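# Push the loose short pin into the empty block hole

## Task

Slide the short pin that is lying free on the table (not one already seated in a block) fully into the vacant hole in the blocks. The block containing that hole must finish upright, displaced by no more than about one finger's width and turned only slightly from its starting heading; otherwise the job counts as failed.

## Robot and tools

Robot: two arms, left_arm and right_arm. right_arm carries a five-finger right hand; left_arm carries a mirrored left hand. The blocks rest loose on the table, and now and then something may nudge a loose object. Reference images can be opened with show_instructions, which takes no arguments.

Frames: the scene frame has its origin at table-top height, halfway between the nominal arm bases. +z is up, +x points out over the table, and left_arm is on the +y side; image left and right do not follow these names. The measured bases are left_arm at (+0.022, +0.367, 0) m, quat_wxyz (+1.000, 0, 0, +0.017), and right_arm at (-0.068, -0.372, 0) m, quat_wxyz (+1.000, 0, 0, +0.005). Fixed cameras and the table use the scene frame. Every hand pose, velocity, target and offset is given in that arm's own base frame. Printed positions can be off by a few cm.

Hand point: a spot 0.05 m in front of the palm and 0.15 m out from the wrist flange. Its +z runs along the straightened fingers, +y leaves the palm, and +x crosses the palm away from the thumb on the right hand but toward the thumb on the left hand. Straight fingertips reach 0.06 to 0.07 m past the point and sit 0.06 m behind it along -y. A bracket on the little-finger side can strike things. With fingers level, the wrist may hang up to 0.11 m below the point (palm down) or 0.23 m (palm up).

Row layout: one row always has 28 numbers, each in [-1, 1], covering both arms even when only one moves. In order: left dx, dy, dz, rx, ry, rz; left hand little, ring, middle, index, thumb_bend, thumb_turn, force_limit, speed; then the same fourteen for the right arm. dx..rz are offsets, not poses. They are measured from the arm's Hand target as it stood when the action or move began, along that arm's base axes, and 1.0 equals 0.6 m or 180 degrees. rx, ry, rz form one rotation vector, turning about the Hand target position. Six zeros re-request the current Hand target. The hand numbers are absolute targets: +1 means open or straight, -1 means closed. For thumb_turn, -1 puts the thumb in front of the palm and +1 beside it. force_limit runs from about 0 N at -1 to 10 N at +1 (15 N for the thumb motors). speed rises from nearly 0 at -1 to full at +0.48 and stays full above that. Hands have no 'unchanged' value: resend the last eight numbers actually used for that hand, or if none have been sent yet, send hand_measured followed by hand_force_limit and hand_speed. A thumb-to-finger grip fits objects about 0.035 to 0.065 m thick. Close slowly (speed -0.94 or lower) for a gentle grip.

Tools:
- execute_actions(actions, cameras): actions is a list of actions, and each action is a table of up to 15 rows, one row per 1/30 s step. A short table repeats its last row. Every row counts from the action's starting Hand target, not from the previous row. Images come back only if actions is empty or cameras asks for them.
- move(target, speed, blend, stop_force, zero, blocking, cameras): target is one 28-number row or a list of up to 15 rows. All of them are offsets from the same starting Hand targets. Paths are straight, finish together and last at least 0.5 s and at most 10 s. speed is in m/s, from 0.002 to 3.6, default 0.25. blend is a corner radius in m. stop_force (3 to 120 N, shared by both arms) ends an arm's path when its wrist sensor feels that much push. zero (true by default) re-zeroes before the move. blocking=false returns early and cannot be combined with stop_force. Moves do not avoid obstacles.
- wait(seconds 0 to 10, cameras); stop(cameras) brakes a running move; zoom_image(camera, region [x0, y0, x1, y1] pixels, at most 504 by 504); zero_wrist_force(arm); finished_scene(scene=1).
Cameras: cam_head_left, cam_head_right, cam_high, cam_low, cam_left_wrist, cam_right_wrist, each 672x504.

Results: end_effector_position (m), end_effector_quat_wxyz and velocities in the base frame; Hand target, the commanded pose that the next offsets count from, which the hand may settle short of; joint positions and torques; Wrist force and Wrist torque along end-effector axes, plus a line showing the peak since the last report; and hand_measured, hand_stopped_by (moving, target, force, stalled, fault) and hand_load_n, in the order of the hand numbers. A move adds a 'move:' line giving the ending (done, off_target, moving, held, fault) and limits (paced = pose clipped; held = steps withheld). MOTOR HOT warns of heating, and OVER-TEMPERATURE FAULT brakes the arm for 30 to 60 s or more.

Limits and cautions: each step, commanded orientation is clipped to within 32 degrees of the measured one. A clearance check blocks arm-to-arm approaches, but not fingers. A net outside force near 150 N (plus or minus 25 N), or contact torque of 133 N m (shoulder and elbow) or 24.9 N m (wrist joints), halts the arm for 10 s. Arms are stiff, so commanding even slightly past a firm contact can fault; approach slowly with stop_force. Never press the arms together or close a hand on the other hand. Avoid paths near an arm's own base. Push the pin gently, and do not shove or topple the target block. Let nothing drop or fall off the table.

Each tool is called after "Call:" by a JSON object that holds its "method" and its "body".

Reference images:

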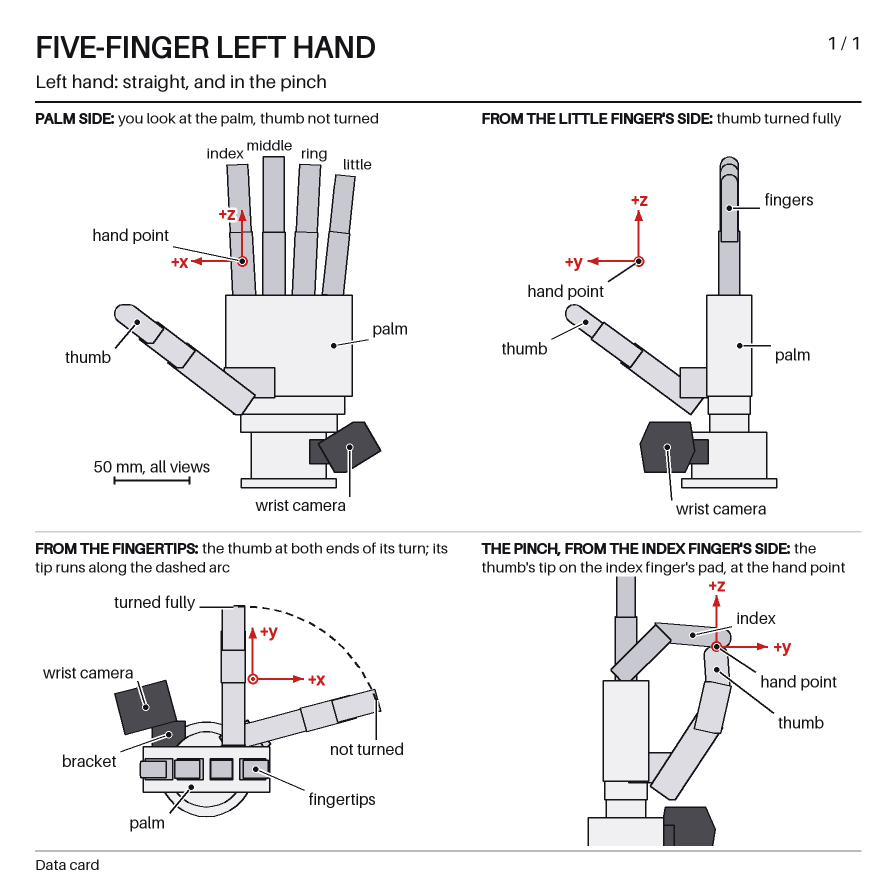

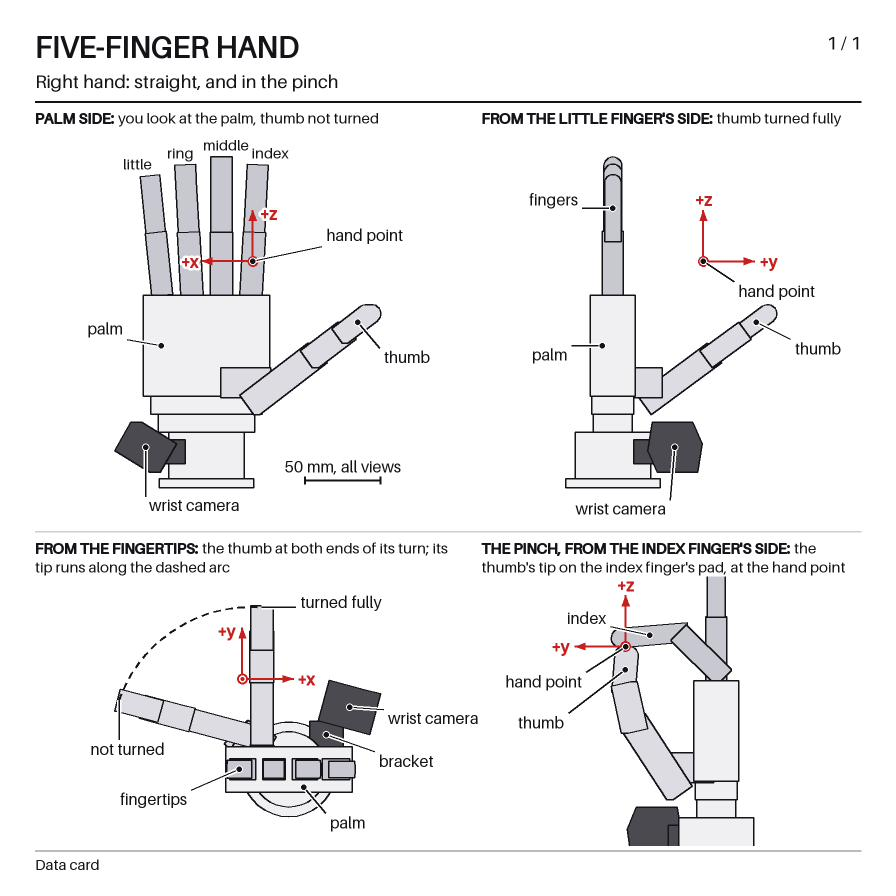

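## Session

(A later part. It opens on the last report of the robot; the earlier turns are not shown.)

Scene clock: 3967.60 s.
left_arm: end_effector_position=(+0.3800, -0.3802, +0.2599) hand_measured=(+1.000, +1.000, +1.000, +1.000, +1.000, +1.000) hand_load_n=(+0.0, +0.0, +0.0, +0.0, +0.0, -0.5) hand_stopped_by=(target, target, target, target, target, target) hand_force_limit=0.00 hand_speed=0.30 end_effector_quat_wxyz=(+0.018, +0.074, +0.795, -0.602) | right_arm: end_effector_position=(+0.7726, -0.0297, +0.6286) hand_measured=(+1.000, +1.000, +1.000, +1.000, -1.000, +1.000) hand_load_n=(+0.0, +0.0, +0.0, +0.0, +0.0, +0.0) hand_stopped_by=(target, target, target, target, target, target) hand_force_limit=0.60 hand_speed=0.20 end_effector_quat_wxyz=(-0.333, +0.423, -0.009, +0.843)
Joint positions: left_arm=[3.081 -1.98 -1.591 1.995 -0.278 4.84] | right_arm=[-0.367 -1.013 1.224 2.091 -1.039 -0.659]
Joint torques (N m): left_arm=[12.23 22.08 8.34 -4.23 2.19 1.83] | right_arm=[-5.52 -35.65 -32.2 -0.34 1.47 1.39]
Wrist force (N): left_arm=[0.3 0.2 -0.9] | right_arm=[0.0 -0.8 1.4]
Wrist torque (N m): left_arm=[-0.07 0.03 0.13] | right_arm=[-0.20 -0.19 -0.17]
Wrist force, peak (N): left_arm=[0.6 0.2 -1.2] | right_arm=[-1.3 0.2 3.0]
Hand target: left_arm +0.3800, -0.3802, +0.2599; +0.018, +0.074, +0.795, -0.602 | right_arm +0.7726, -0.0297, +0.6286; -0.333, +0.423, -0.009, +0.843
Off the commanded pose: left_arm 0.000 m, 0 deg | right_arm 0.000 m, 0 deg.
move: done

Call:
{"method": "move", "body": {"target": [[0,0,0,0,0,0,1,1,1,1,1,1,0,0.3,-0.2838,0.1092,0.0358,-0.0897,-0.2334,0,1,1,1,1,-1,1,0.6,0.2],[0,0,0,0,0,0,1,1,1,1,1,1,0,0.3,-0.508,0.1953,-0.1538,-0.1794,-0.4667,0,1,1,1,1,-1,1,0.6,0.2],[0,0,0,0,0,0,1,1,1,1,1,1,0,0.3,-0.5413,0.2082,-0.4578,-0.2691,-0.7001,0,1,1,1,1,-1,1,0.6,0.2],[0,0,0,0,0,0,1,1,1,1,1,1,0,0.3,-0.3643,0.1403,-0.698,-0.3584,-0.9325,0,1,1,1,1,-1,1,0.6,0.2]], "speed": 0.3, "blend": 0.03, "cameras": ["cam_high","cam_head_right"]}}

Scene clock: 3994.90 s.
left_arm: end_effector_position=(+0.3800, -0.3802, +0.2599) hand_measured=(+1.000, +1.000, +1.000, +1.000, +1.000, +1.000) hand_load_n=(+0.0, +0.0, +0.0, +0.0, +0.0, +0.0) hand_stopped_by=(target, target, target, target, target, target) hand_force_limit=0.00 hand_speed=0.30 end_effector_quat_wxyz=(+0.018, +0.074, +0.795, -0.602) | right_arm: end_effector_position=(+0.5540, +0.0545, +0.2098) hand_measured=(+1.000, +1.000, +1.000, +1.000, -1.000, +1.000) hand_load_n=(+0.0, +0.0, +0.5, +0.0, +0.0, +0.0) hand_stopped_by=(target, target, target, target, target, target) hand_force_limit=0.60 hand_speed=0.20 end_effector_quat_wxyz=(-0.143, +0.666, -0.613, -0.400)
Joint positions: left_arm=[3.081 -1.98 -1.591 1.995 -0.278 4.84] | right_arm=[-0.367 -0.954 1.244 -1.127 -1.039 -0.659]
Joint torques (N m): left_arm=[12.31 21.93 8.14 -4.31 1.97 1.82] | right_arm=[-4.8 -57.78 -8.13 -2.14 2.79 1.52]
Wrist force (N): left_arm=[0.3 0.3 -0.7] | right_arm=[-1.8 0.9 1.4]
Wrist torque (N m): left_arm=[-0.08 0.05 0.12] | right_arm=[0.08 0.32 -0.07]
Wrist force, peak (N): left_arm=[0.4 0.4 -1.3] | right_arm=[-1.2 1.2 2.4]
Hand target: left_arm +0.3800, -0.3802, +0.2599; +0.018, +0.074, +0.795, -0.602 | right_arm +0.5540, +0.0545, +0.2098; -0.143, +0.666, -0.613, -0.400
Off the commanded pose: left_arm 0.000 m, 0 deg | right_arm 0.000 m, 0 deg.
move: done
Images, in order (width x height): cam_head_right 672x504, cam_high 672x504.

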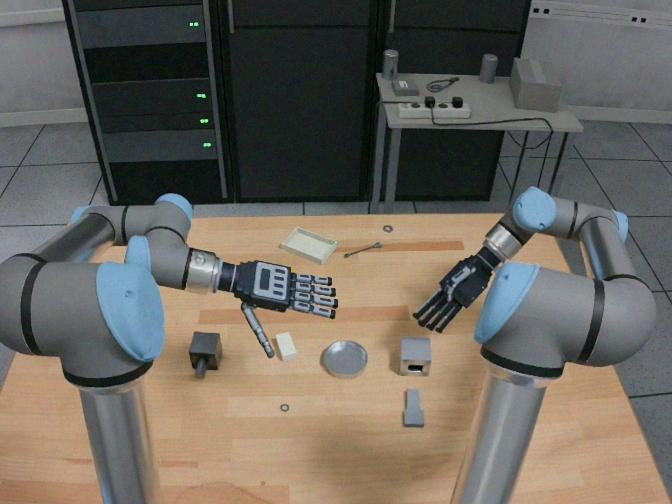

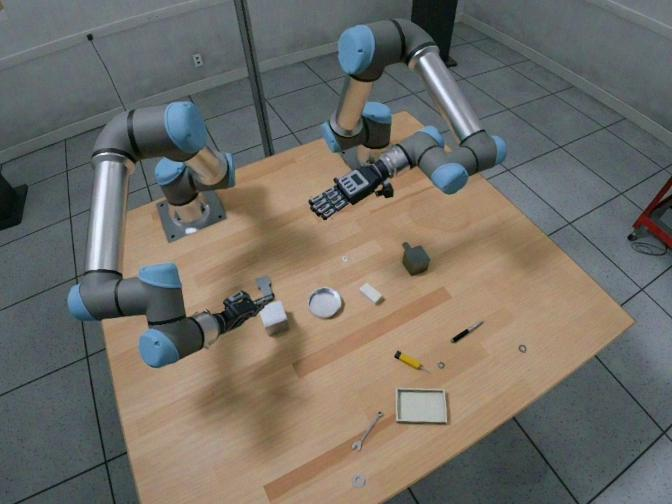

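Call:
{"method": "move", "body": {"target": [[0,0,0,0,0,0,1,1,1,1,1,1,0,0.3,0.12,0.0125,-0.008,0,0,0,1,1,1,1,-1,1,0.6,0.2],[0,0,0,0,0,0,1,1,1,1,1,1,0,0.3,0.12,0.0125,-0.1413,0,0,0,1,1,1,1,-1,1,0.6,0.2],[0,0,0,0,0,0,1,1,1,1,1,1,0,0.3,0.0767,0.0125,-0.1413,0,0,0,1,1,1,1,-1,1,0.6,0.2]], "speed": 0.1, "cameras": ["cam_high","cam_right_wrist","cam_low"]}}

Scene clock: 4005.20 s.
left_arm: end_effector_position=(+0.3800, -0.3802, +0.2599) hand_measured=(+1.000, +1.000, +1.000, +1.000, +1.000, +1.000) hand_load_n=(+0.0, -0.5, +0.0, +0.0, +0.0, +0.0) hand_stopped_by=(target, target, target, target, target, target) hand_force_limit=0.00 hand_speed=0.30 end_effector_quat_wxyz=(+0.018, +0.074, +0.795, -0.602) | right_arm: end_effector_position=(+0.6001, +0.0620, +0.1250) hand_measured=(+1.000, +1.000, +1.000, +1.000, -1.000, +1.000) hand_load_n=(+0.0, +0.0, +0.0, +0.0, +0.0, +0.0) hand_stopped_by=(target, target, target, target, target, target) hand_force_limit=0.60 hand_speed=0.20 end_effector_quat_wxyz=(-0.143, +0.666, -0.613, -0.400)
Joint positions: left_arm=[3.081 -1.98 -1.591 1.995 -0.278 4.84] | right_arm=[-0.335 -0.777 1.168 -1.242 -1.017 -0.631]
Joint torques (N m): left_arm=[11.36 21.57 8.42 -4.21 1.94 1.69] | right_arm=[-5.29 -63.15 -7.07 -2.24 -0.95 -1.32]
Wrist force (N): left_arm=[0.3 0.3 -0.8] | right_arm=[-1.2 1.0 1.4]
Wrist torque (N m): left_arm=[-0.06 0.04 0.12] | right_arm=[0.09 0.23 0.19]
Wrist force, peak (N): left_arm=[0.5 0.6 -1.3] | right_arm=[-1.8 1.1 1.5]
Hand target: left_arm +0.3800, -0.3802, +0.2599; +0.018, +0.074, +0.795, -0.602 | right_arm +0.6000, +0.0620, +0.1250; -0.143, +0.666, -0.613, -0.400
Off the commanded pose: left_arm 0.000 m, 0 deg | right_arm 0.000 m, 0 deg.
move: done
Images, in order (width x height): cam_high 672x504, cam_low 672x504, cam_right_wrist 672x504.

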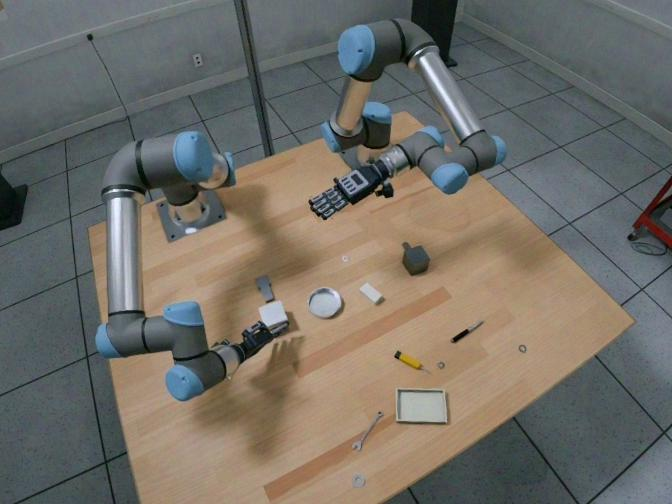

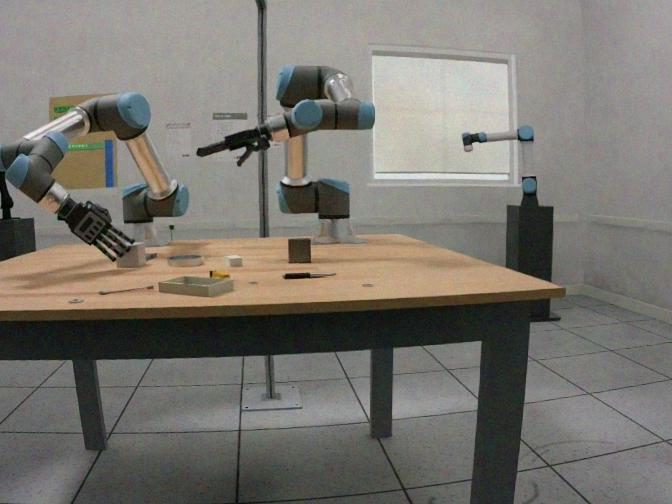

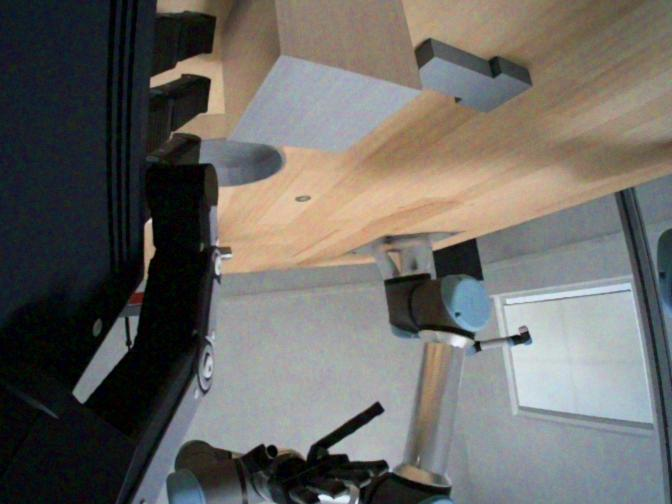

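Call:
{"method": "move", "body": {"target": [-0.0992,-0.4305,-0.2665,0.0591,-0.0138,-0.0054,1,1,0.4,0.4,0.6,-1,0.6,0.2,0,0,0,0,0,0,1,1,1,1,-1,1,0.6,0.2], "speed": 0.12, "cameras": ["cam_left_wrist","cam_right_wrist","cam_high","cam_head_right"]}}

Scene clock: 4021.70 s.
left_arm: end_effector_position=(+0.3204, -0.6384, +0.1001) hand_measured=(+1.000, +1.000, +0.400, +0.400, +0.600, -1.000) hand_load_n=(+0.0, +0.0, +0.0, +0.0, +0.0, +0.0) hand_stopped_by=(target, target, target, target, target, target) hand_force_limit=0.60 hand_speed=0.20 end_effector_quat_wxyz=(+0.023, +0.095, +0.846, -0.524) | right_arm: end_effector_position=(+0.6000, +0.0620, +0.1250) hand_measured=(+1.000, +1.000, +1.000, +1.000, -1.000, +1.000) hand_load_n=(+0.0, +0.0, +0.0, +0.0, +0.0, +0.0) hand_stopped_by=(target, target, target, target, target, target) hand_force_limit=0.60 hand_speed=0.20 end_effector_quat_wxyz=(-0.143, +0.666, -0.613, -0.400)
Joint positions: left_arm=[2.479 -2.229 -1.318 2.815 -0.739 3.884] | right_arm=[-0.335 -0.777 1.168 -1.242 -1.017 -0.631]
Joint torques (N m): left_arm=[-16.01 33.78 28.56 -2.4 -0.7 -2.24] | right_arm=[-4.73 -63.4 -7.58 -2.14 -0.1 0.43]
Wrist force (N): left_arm=[0.4 0.9 -0.2] | right_arm=[-1.4 1.1 1.4]
Wrist torque (N m): left_arm=[0.00 0.01 0.16] | right_arm=[0.12 0.26 0.19]
Wrist force, peak (N): left_arm=[0.3 0.2 -1.6] | right_arm=[-1.8 0.9 1.5]
Hand target: left_arm +0.3204, -0.6385, +0.1000; +0.023, +0.095, +0.846, -0.524 | right_arm +0.6000, +0.0620, +0.1250; -0.143, +0.666, -0.613, -0.400
Off the commanded pose: left_arm 0.000 m, 0 deg | right_arm 0.000 m, 0 deg.
move: done
Images, in order (width x height): cam_head_right 672x504, cam_high 672x504, cam_left_wrist 672x504, cam_right_wrist 672x504.

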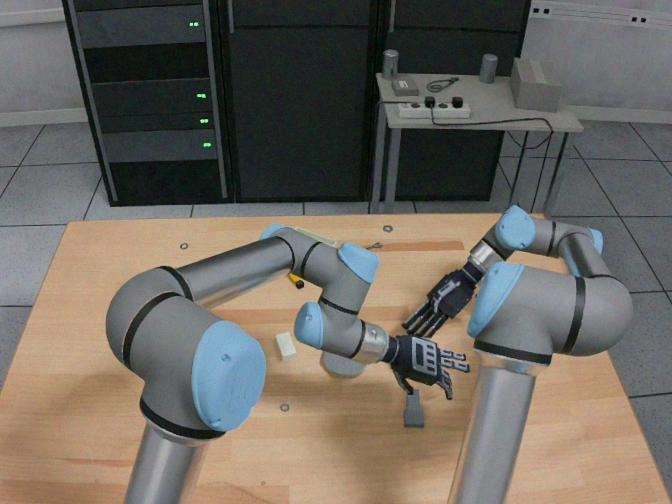

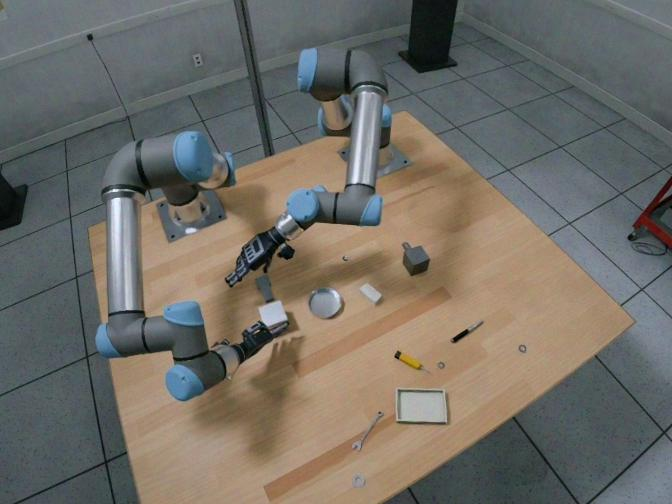

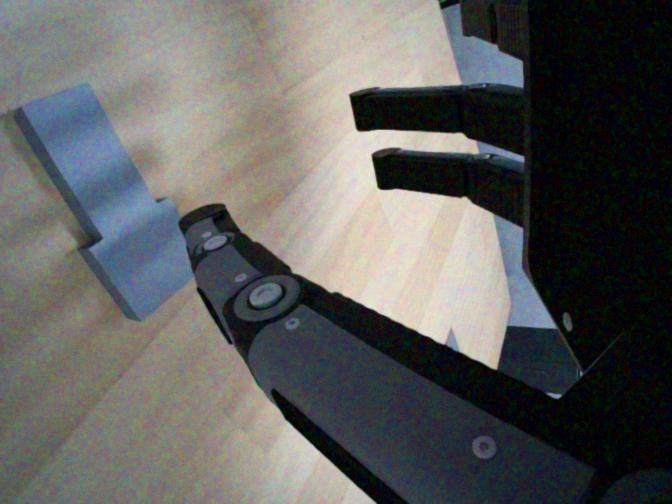

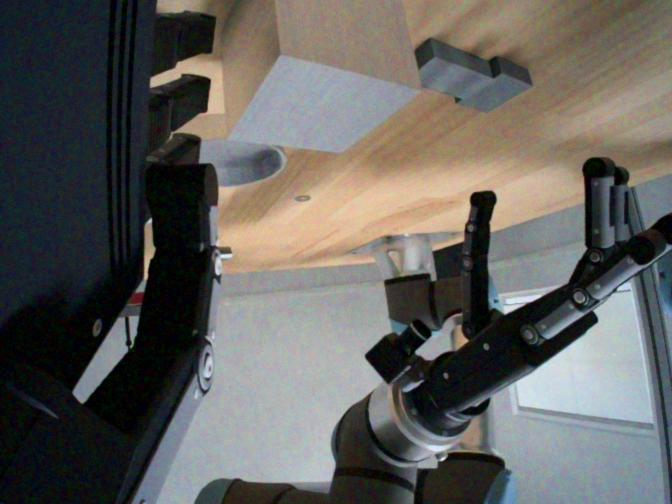

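Call:
{"method": "move", "body": {"target": [0,0,-0.0833,0,0,0,1,1,0.4,0.4,0.6,-1,0.6,0.2,0,0,0,0,0,0,1,1,1,1,-1,1,0.6,0.2], "speed": 0.08, "stop_force": 4, "cameras": ["cam_left_wrist","cam_right_wrist","cam_high","cam_head_right","cam_low"]}}

Call:
{"method": "zoom_image", "body": {"camera": "cam_high", "region": [200, 220, 330, 350]}}

Call:
{"method": "zoom_image", "body": {"camera": "cam_right_wrist", "region": [380, 0, 672, 240]}}

Scene clock: 4035.43 s.
left_arm: end_effector_position=(+0.3204, -0.6385, +0.0500) hand_measured=(+1.000, +1.000, +0.400, +0.400, +0.600, -1.000) hand_load_n=(+0.0, +0.0, +0.0, +0.0, +0.0, +0.0) hand_stopped_by=(target, target, target, target, target, target) hand_force_limit=0.60 hand_speed=0.20 end_effector_quat_wxyz=(+0.023, +0.095, +0.846, -0.524) | right_arm: end_effector_position=(+0.6000, +0.0620, +0.1250) hand_measured=(+1.000, +1.000, +1.000, +1.000, -1.000, +1.000) hand_load_n=(+0.0, +0.0, +0.0, -0.5, +0.0, +0.0) hand_stopped_by=(target, target, target, target, target, target) hand_force_limit=0.60 hand_speed=0.20 end_effector_quat_wxyz=(-0.143, +0.666, -0.613, -0.400)
Joint positions: left_arm=[2.479 -2.282 -1.366 2.917 -0.739 3.884] | right_arm=[-0.335 -0.777 1.168 -1.242 -1.017 -0.631]
Joint torques (N m): left_arm=[3.1 34.86 7.68 0.67 -0.83 -2.28] | right_arm=[-4.78 -62.97 -7.59 -2.03 1.33 0.79]
Wrist force (N): left_arm=[0.5 0.7 -0.4] | right_arm=[-1.4 0.9 1.4]
Wrist torque (N m): left_arm=[-0.01 0.00 0.17] | right_arm=[0.09 0.26 0.18]
Wrist force, peak (N): left_arm=[0.6 1.2 -0.1] | right_arm=[-1.6 1.0 1.6]
Hand target: left_arm +0.3204, -0.6385, +0.0500; +0.023, +0.095, +0.846, -0.524 | right_arm +0.6000, +0.0620, +0.1250; -0.143, +0.666, -0.613, -0.400
Off the commanded pose: left_arm 0.000 m, 0 deg | right_arm 0.000 m, 0 deg.
move: done
Images, in order (width x height): cam_head_right 672x504, cam_high 672x504, cam_low 672x504, cam_left_wrist 672x504, cam_right_wrist 672x504.

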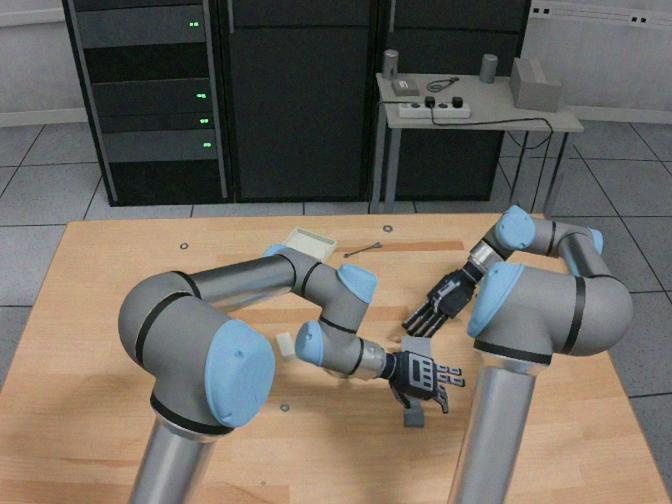

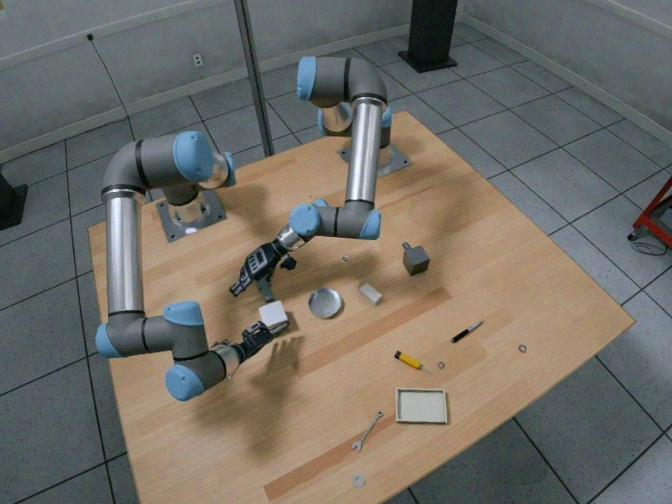

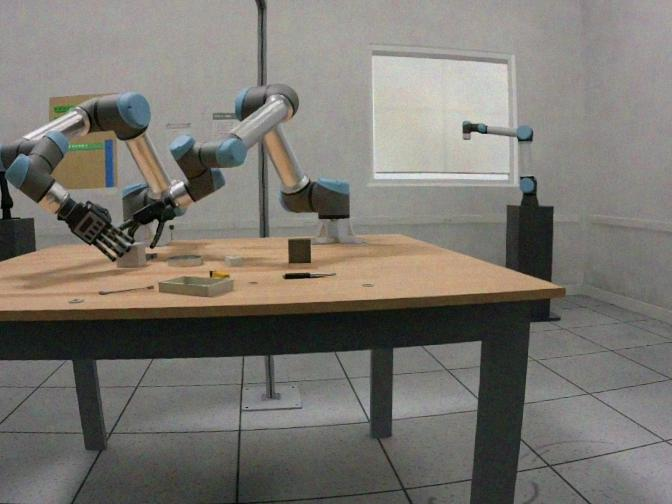

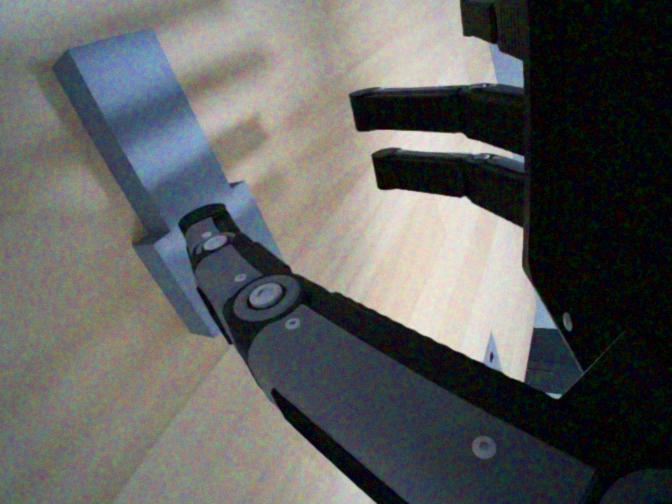

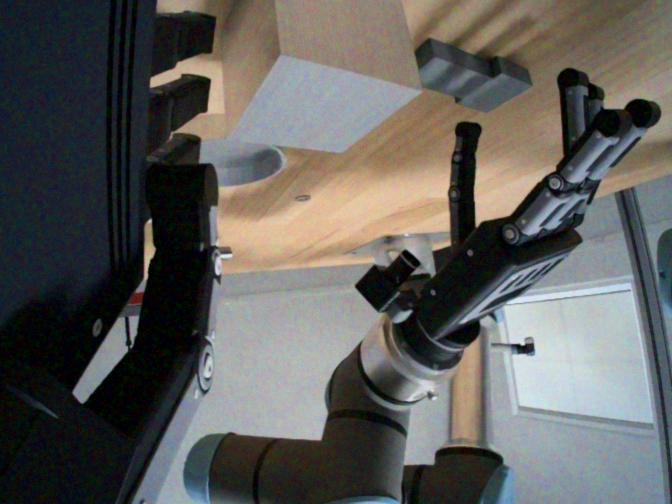

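Scaled by 3.877.

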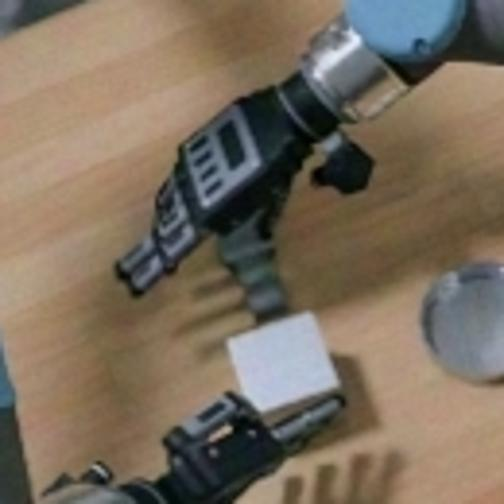

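Scaled by 1.726 from the camera's 672x504 image, which has a finer 960x720 frame.

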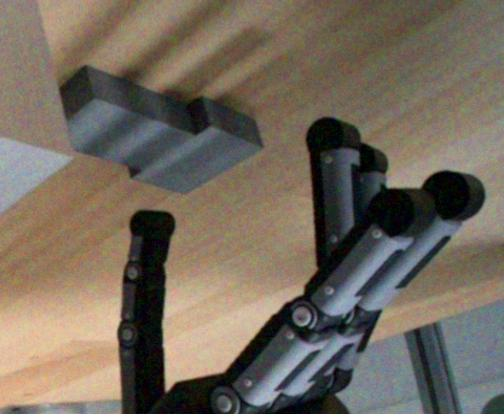

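Call:
{"method": "zoom_image", "body": {"camera": "cam_head_right", "region": [370, 310, 490, 440]}}

Call:
{"method": "zoom_image", "body": {"camera": "cam_head_left", "region": [370, 310, 490, 440]}}

Call:
{"method": "zoom_image", "body": {"camera": "cam_low", "region": [90, 180, 210, 280]}}

Scaled by 3.877.

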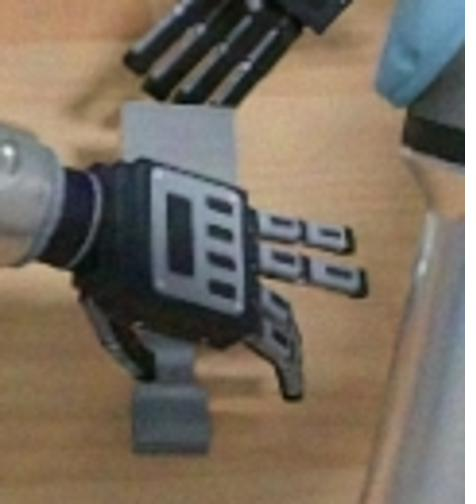

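This scene's latest camera images include none from cam_head_left. They are from: cam_head_right, cam_high, cam_low, cam_left_wrist, cam_right_wrist. cam_head_left's image comes with the result of a call that names it in "cameras".

Scaled by 4.200.

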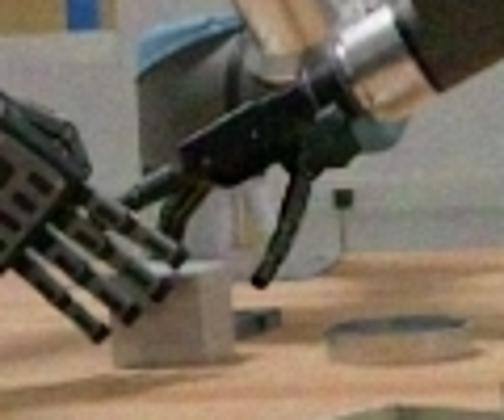

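Call:
{"method": "move", "body": {"target": [0,0,-0.0267,0,0,0,1,1,0.4,0.4,0.6,-1,0.6,0.2,0,0,0,0,0,0,1,1,1,1,-1,1,0.6,0.2], "speed": 0.04, "stop_force": 3, "cameras": ["cam_left_wrist","cam_right_wrist","cam_head_left","cam_head_right"]}}

Call:
{"method": "zoom_image", "body": {"camera": "cam_head_left", "region": [370, 320, 490, 440]}}

Call:
{"method": "zoom_image", "body": {"camera": "cam_head_right", "region": [370, 320, 490, 440]}}

Call:
{"method": "zoom_image", "body": {"camera": "cam_right_wrist", "region": [380, 0, 672, 240]}}

Call:
{"method": "zoom_image", "body": {"camera": "cam_left_wrist", "region": [40, 0, 400, 360]}}

Scene clock: 4096.63 s.
left_arm: end_effector_position=(+0.3204, -0.6385, +0.0340) hand_measured=(+1.000, +1.000, +0.400, +0.400, +0.600, -1.000) hand_load_n=(+0.0, +0.0, +0.0, +0.0, -0.5, +0.0) hand_stopped_by=(target, target, target, target, target, target) hand_force_limit=0.60 hand_speed=0.20 end_effector_quat_wxyz=(+0.023, +0.095, +0.846, -0.524) | right_arm: end_effector_position=(+0.6000, +0.0620, +0.1250) hand_measured=(+1.000, +1.000, +1.000, +1.000, -1.000, +1.000) hand_load_n=(+0.0, +0.5, +0.0, +0.0, +0.0, +0.0) hand_stopped_by=(target, target, target, target, target, target) hand_force_limit=0.60 hand_speed=0.20 end_effector_quat_wxyz=(-0.143, +0.666, -0.613, -0.400)
Joint positions: left_arm=[2.479 -2.301 -1.378 2.948 -0.739 3.884] | right_arm=[-0.335 -0.777 1.168 -1.242 -1.017 -0.631]
Joint torques (N m): left_arm=[4.88 34.51 5.79 0.73 0.17 -2.32] | right_arm=[-5.09 -61.97 -8.44 -1.9 2.25 0.85]
Wrist force (N): left_arm=[0.3 -1.0 -2.0] | right_arm=[-1.5 0.9 1.3]
Wrist torque (N m): left_arm=[-0.09 0.01 0.17] | right_arm=[0.10 0.28 0.17]
Wrist force, peak (N): left_arm=[0.3 -1.1 -2.0] | right_arm=[-1.5 1.3 1.4]
Hand target: left_arm +0.3204, -0.6385, +0.0340; +0.023, +0.095, +0.846, -0.524 | right_arm +0.6000, +0.0620, +0.1250; -0.143, +0.666, -0.613, -0.400
Off the commanded pose: left_arm 0.000 m, 0 deg | right_arm 0.000 m, 0 deg.
move: done
Images, in order (width x height): cam_head_left 672x504, cam_head_right 672x504, cam_left_wrist 672x504, cam_right_wrist 672x504.

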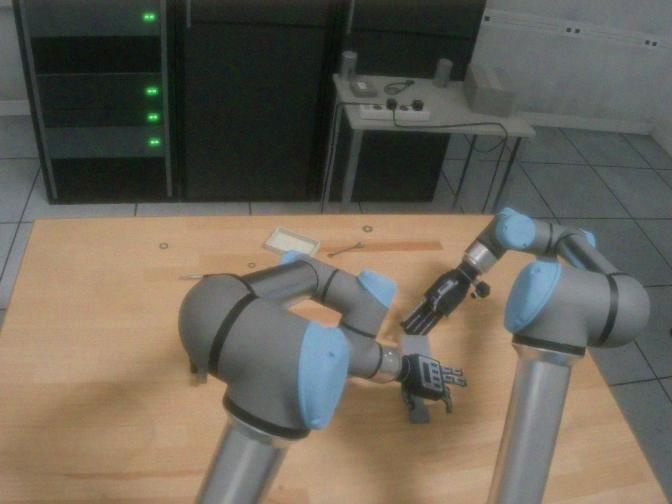

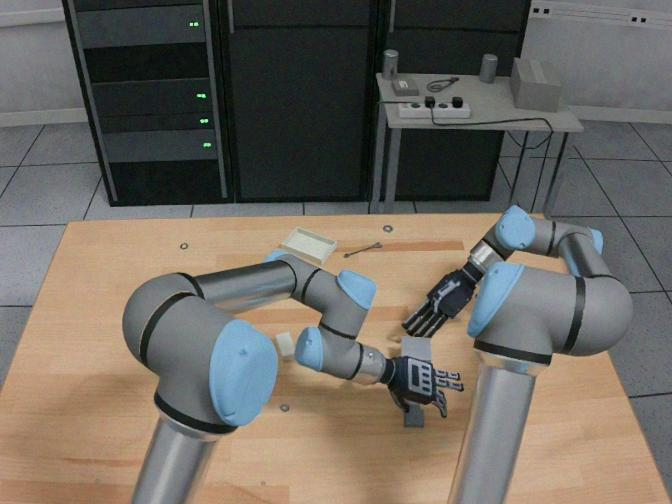

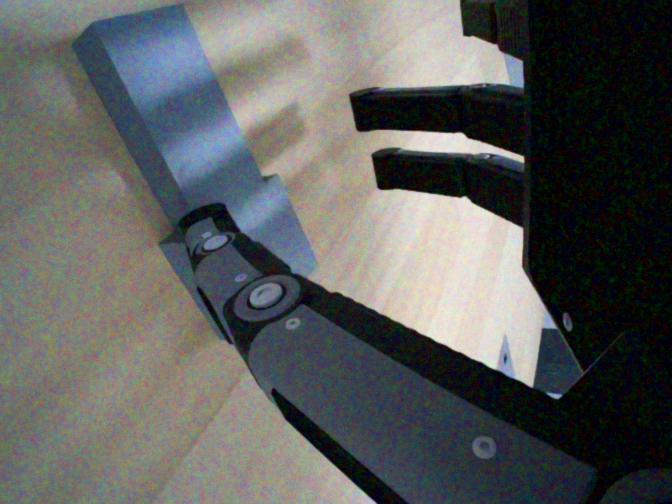

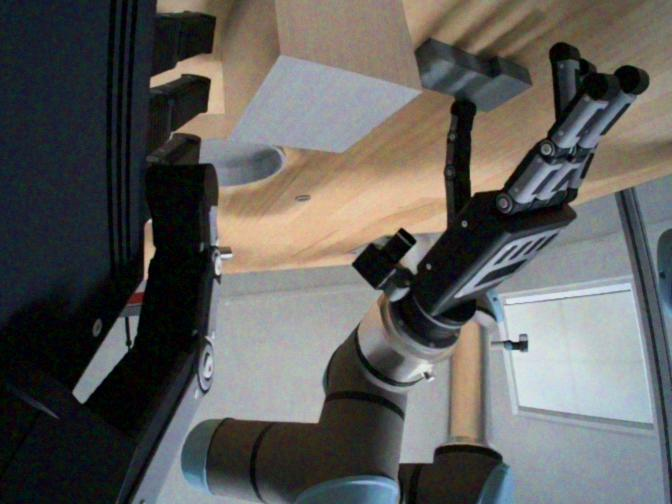

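Scaled by 4.200.

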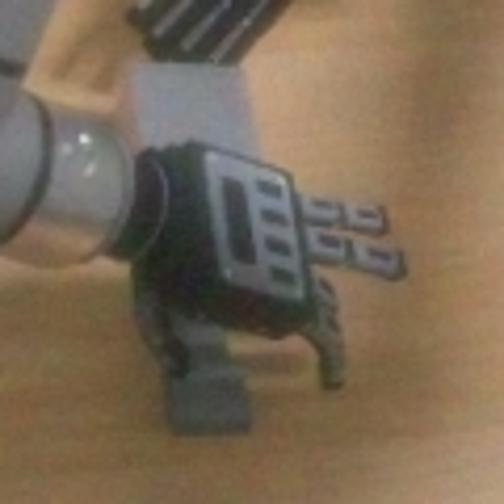

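Scaled by 4.200.

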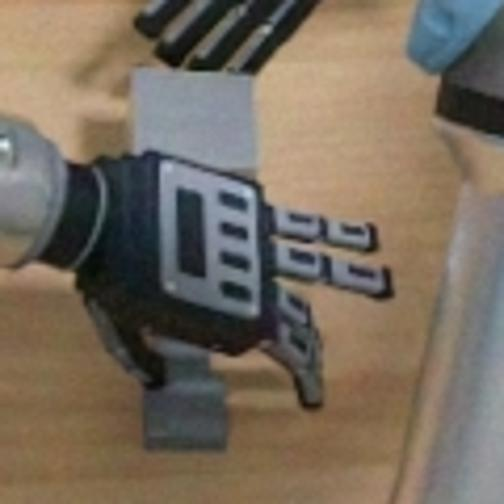

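Scaled by 1.726 from the camera's 672x504 image, which has a finer 960x720 frame.

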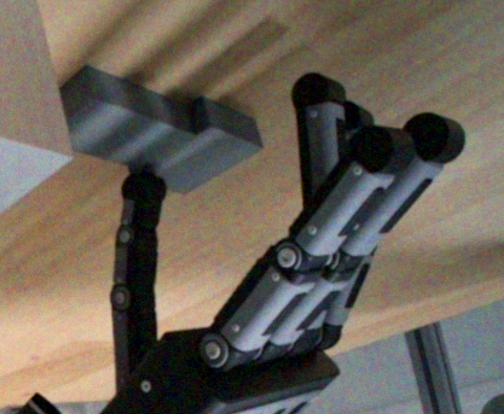

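Scaled by 1.400 from the camera's 672x504 image, which has a finer 960x720 frame.

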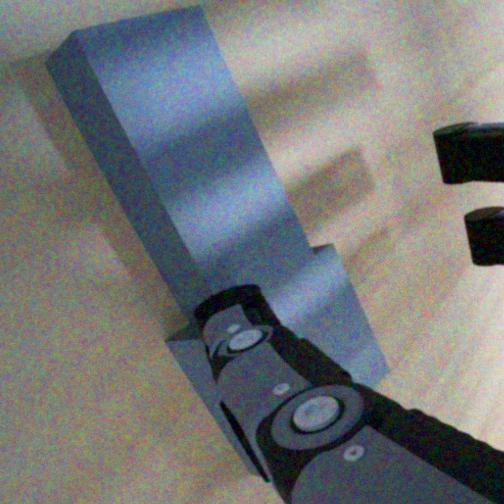

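Call:
{"method": "move", "body": {"target": [[0,0,0.025,0,0,0,1,1,0.4,0.4,0.75,-1,0.6,0.2,0,0,0,0,0,0,1,1,1,1,-1,1,0.6,0.2],[-0.024,0.02,0.02,0,0,0,1,1,0.4,0.4,0.75,-1,0.6,0.2,0,0,0,0,0,0,1,1,1,1,-1,1,0.6,0.2],[-0.024,0.02,-0.008,0,0,0,1,1,0.4,0.4,0.75,-1,0.6,0.2,0,0,0,0,0,0,1,1,1,1,-1,1,0.6,0.2]], "speed": 0.05, "cameras": ["cam_left_wrist","cam_right_wrist","cam_head_left","cam_head_right"]}}

Call:
{"method": "zoom_image", "body": {"camera": "cam_right_wrist", "region": [380, 0, 672, 240]}}

Call:
{"method": "zoom_image", "body": {"camera": "cam_left_wrist", "region": [40, 0, 400, 360]}}

Call:
{"method": "zoom_image", "body": {"camera": "cam_head_right", "region": [370, 320, 490, 440]}}

Scene clock: 4157.43 s.
left_arm: end_effector_position=(+0.3061, -0.6265, +0.0294) hand_measured=(+1.000, +1.000, +0.400, +0.400, +0.750, -1.000) hand_load_n=(+0.0, +0.0, +0.0, +0.0, +0.0, +0.0) hand_stopped_by=(target, target, target, target, target, target) hand_force_limit=0.60 hand_speed=0.20 end_effector_quat_wxyz=(+0.023, +0.095, +0.846, -0.524) | right_arm: end_effector_position=(+0.6000, +0.0620, +0.1250) hand_measured=(+1.000, +1.000, +1.000, +1.000, -1.000, +1.000) hand_load_n=(+0.0, +0.0, +0.0, +0.0, +0.0, +0.0) hand_stopped_by=(target, target, target, target, target, target) hand_force_limit=0.60 hand_speed=0.20 end_effector_quat_wxyz=(-0.143, +0.666, -0.613, -0.400)
Joint positions: left_arm=[2.48 -2.269 -1.451 2.988 -0.738 3.885] | right_arm=[-0.335 -0.777 1.168 -1.242 -1.017 -0.631]
Joint torques (N m): left_arm=[9.04 32.94 7.64 0.74 1.62 -2.41] | right_arm=[-4.99 -62.64 -7.81 -1.73 2.21 0.69]
Wrist force (N): left_arm=[-0.2 0.6 -0.4] | right_arm=[-1.3 1.0 1.4]
Wrist torque (N m): left_arm=[-0.03 0.11 0.06] | right_arm=[0.09 0.25 0.18]
Wrist force, peak (N): left_arm=[-2.4 -25.7 -8.2] | right_arm=[-1.4 1.1 1.7]
Hand target: left_arm +0.3060, -0.6265, +0.0292; +0.023, +0.095, +0.846, -0.524 | right_arm +0.6000, +0.0620, +0.1250; -0.143, +0.666, -0.613, -0.400
Off the commanded pose: left_arm 0.000 m, 0 deg | right_arm 0.000 m, 0 deg.
move: done
Images, in order (width x height): cam_head_left 672x504, cam_head_right 672x504, cam_left_wrist 672x504, cam_right_wrist 672x504.

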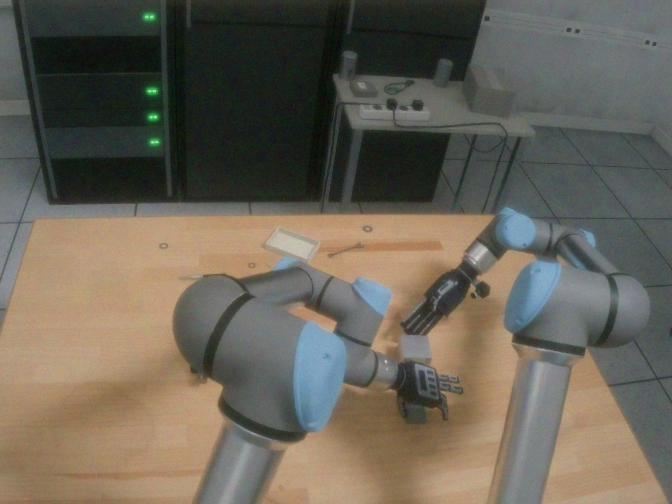

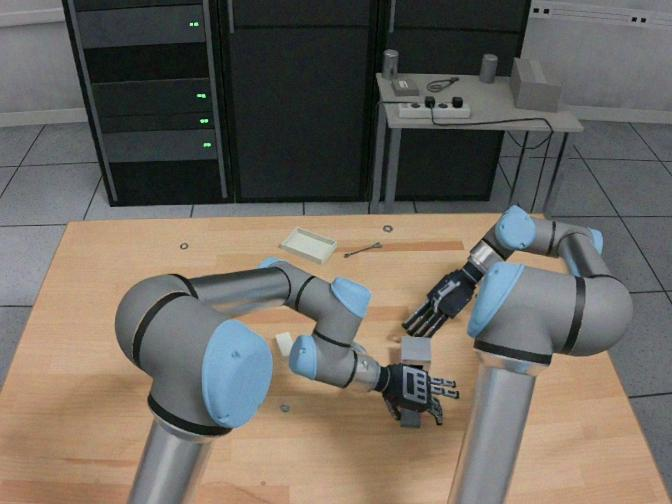

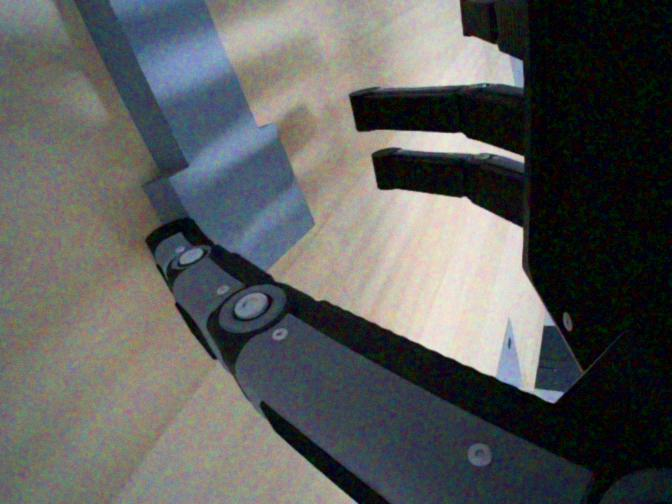

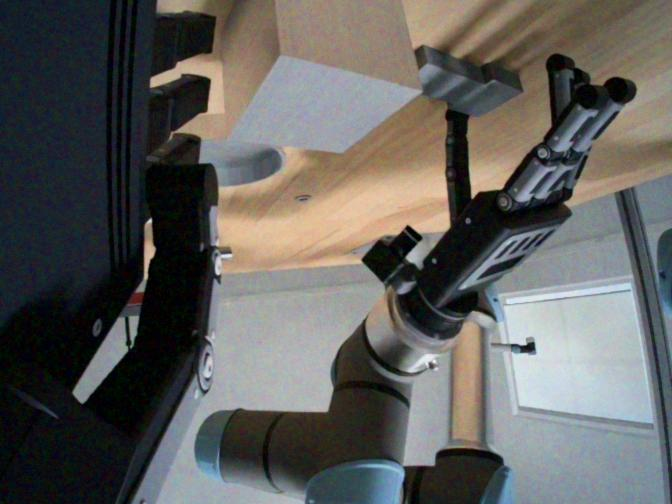

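Scaled by 1.726 from the camera's 672x504 image, which has a finer 960x720 frame.

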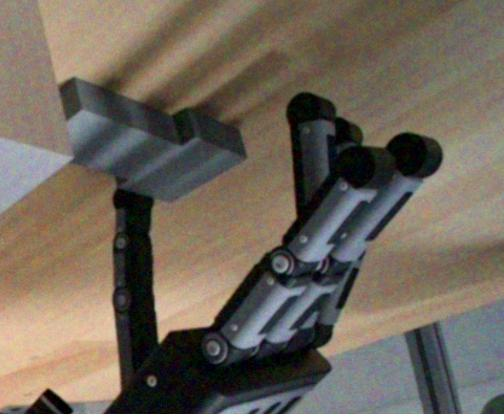

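Scaled by 1.400 from the camera's 672x504 image, which has a finer 960x720 frame.

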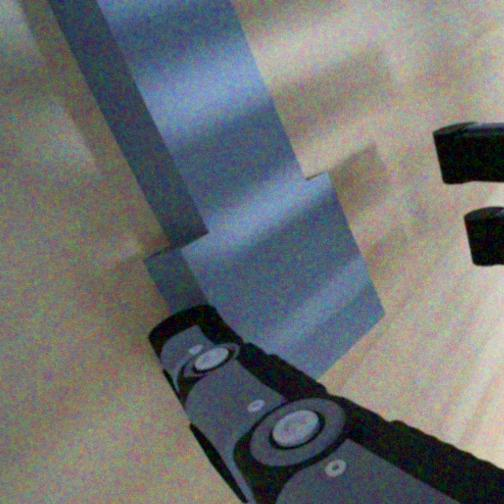

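Scaled by 4.200.

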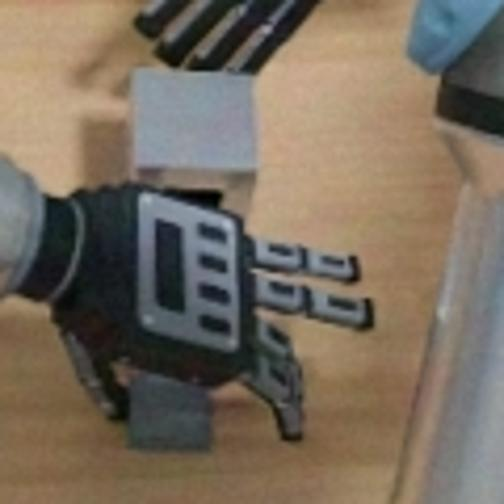

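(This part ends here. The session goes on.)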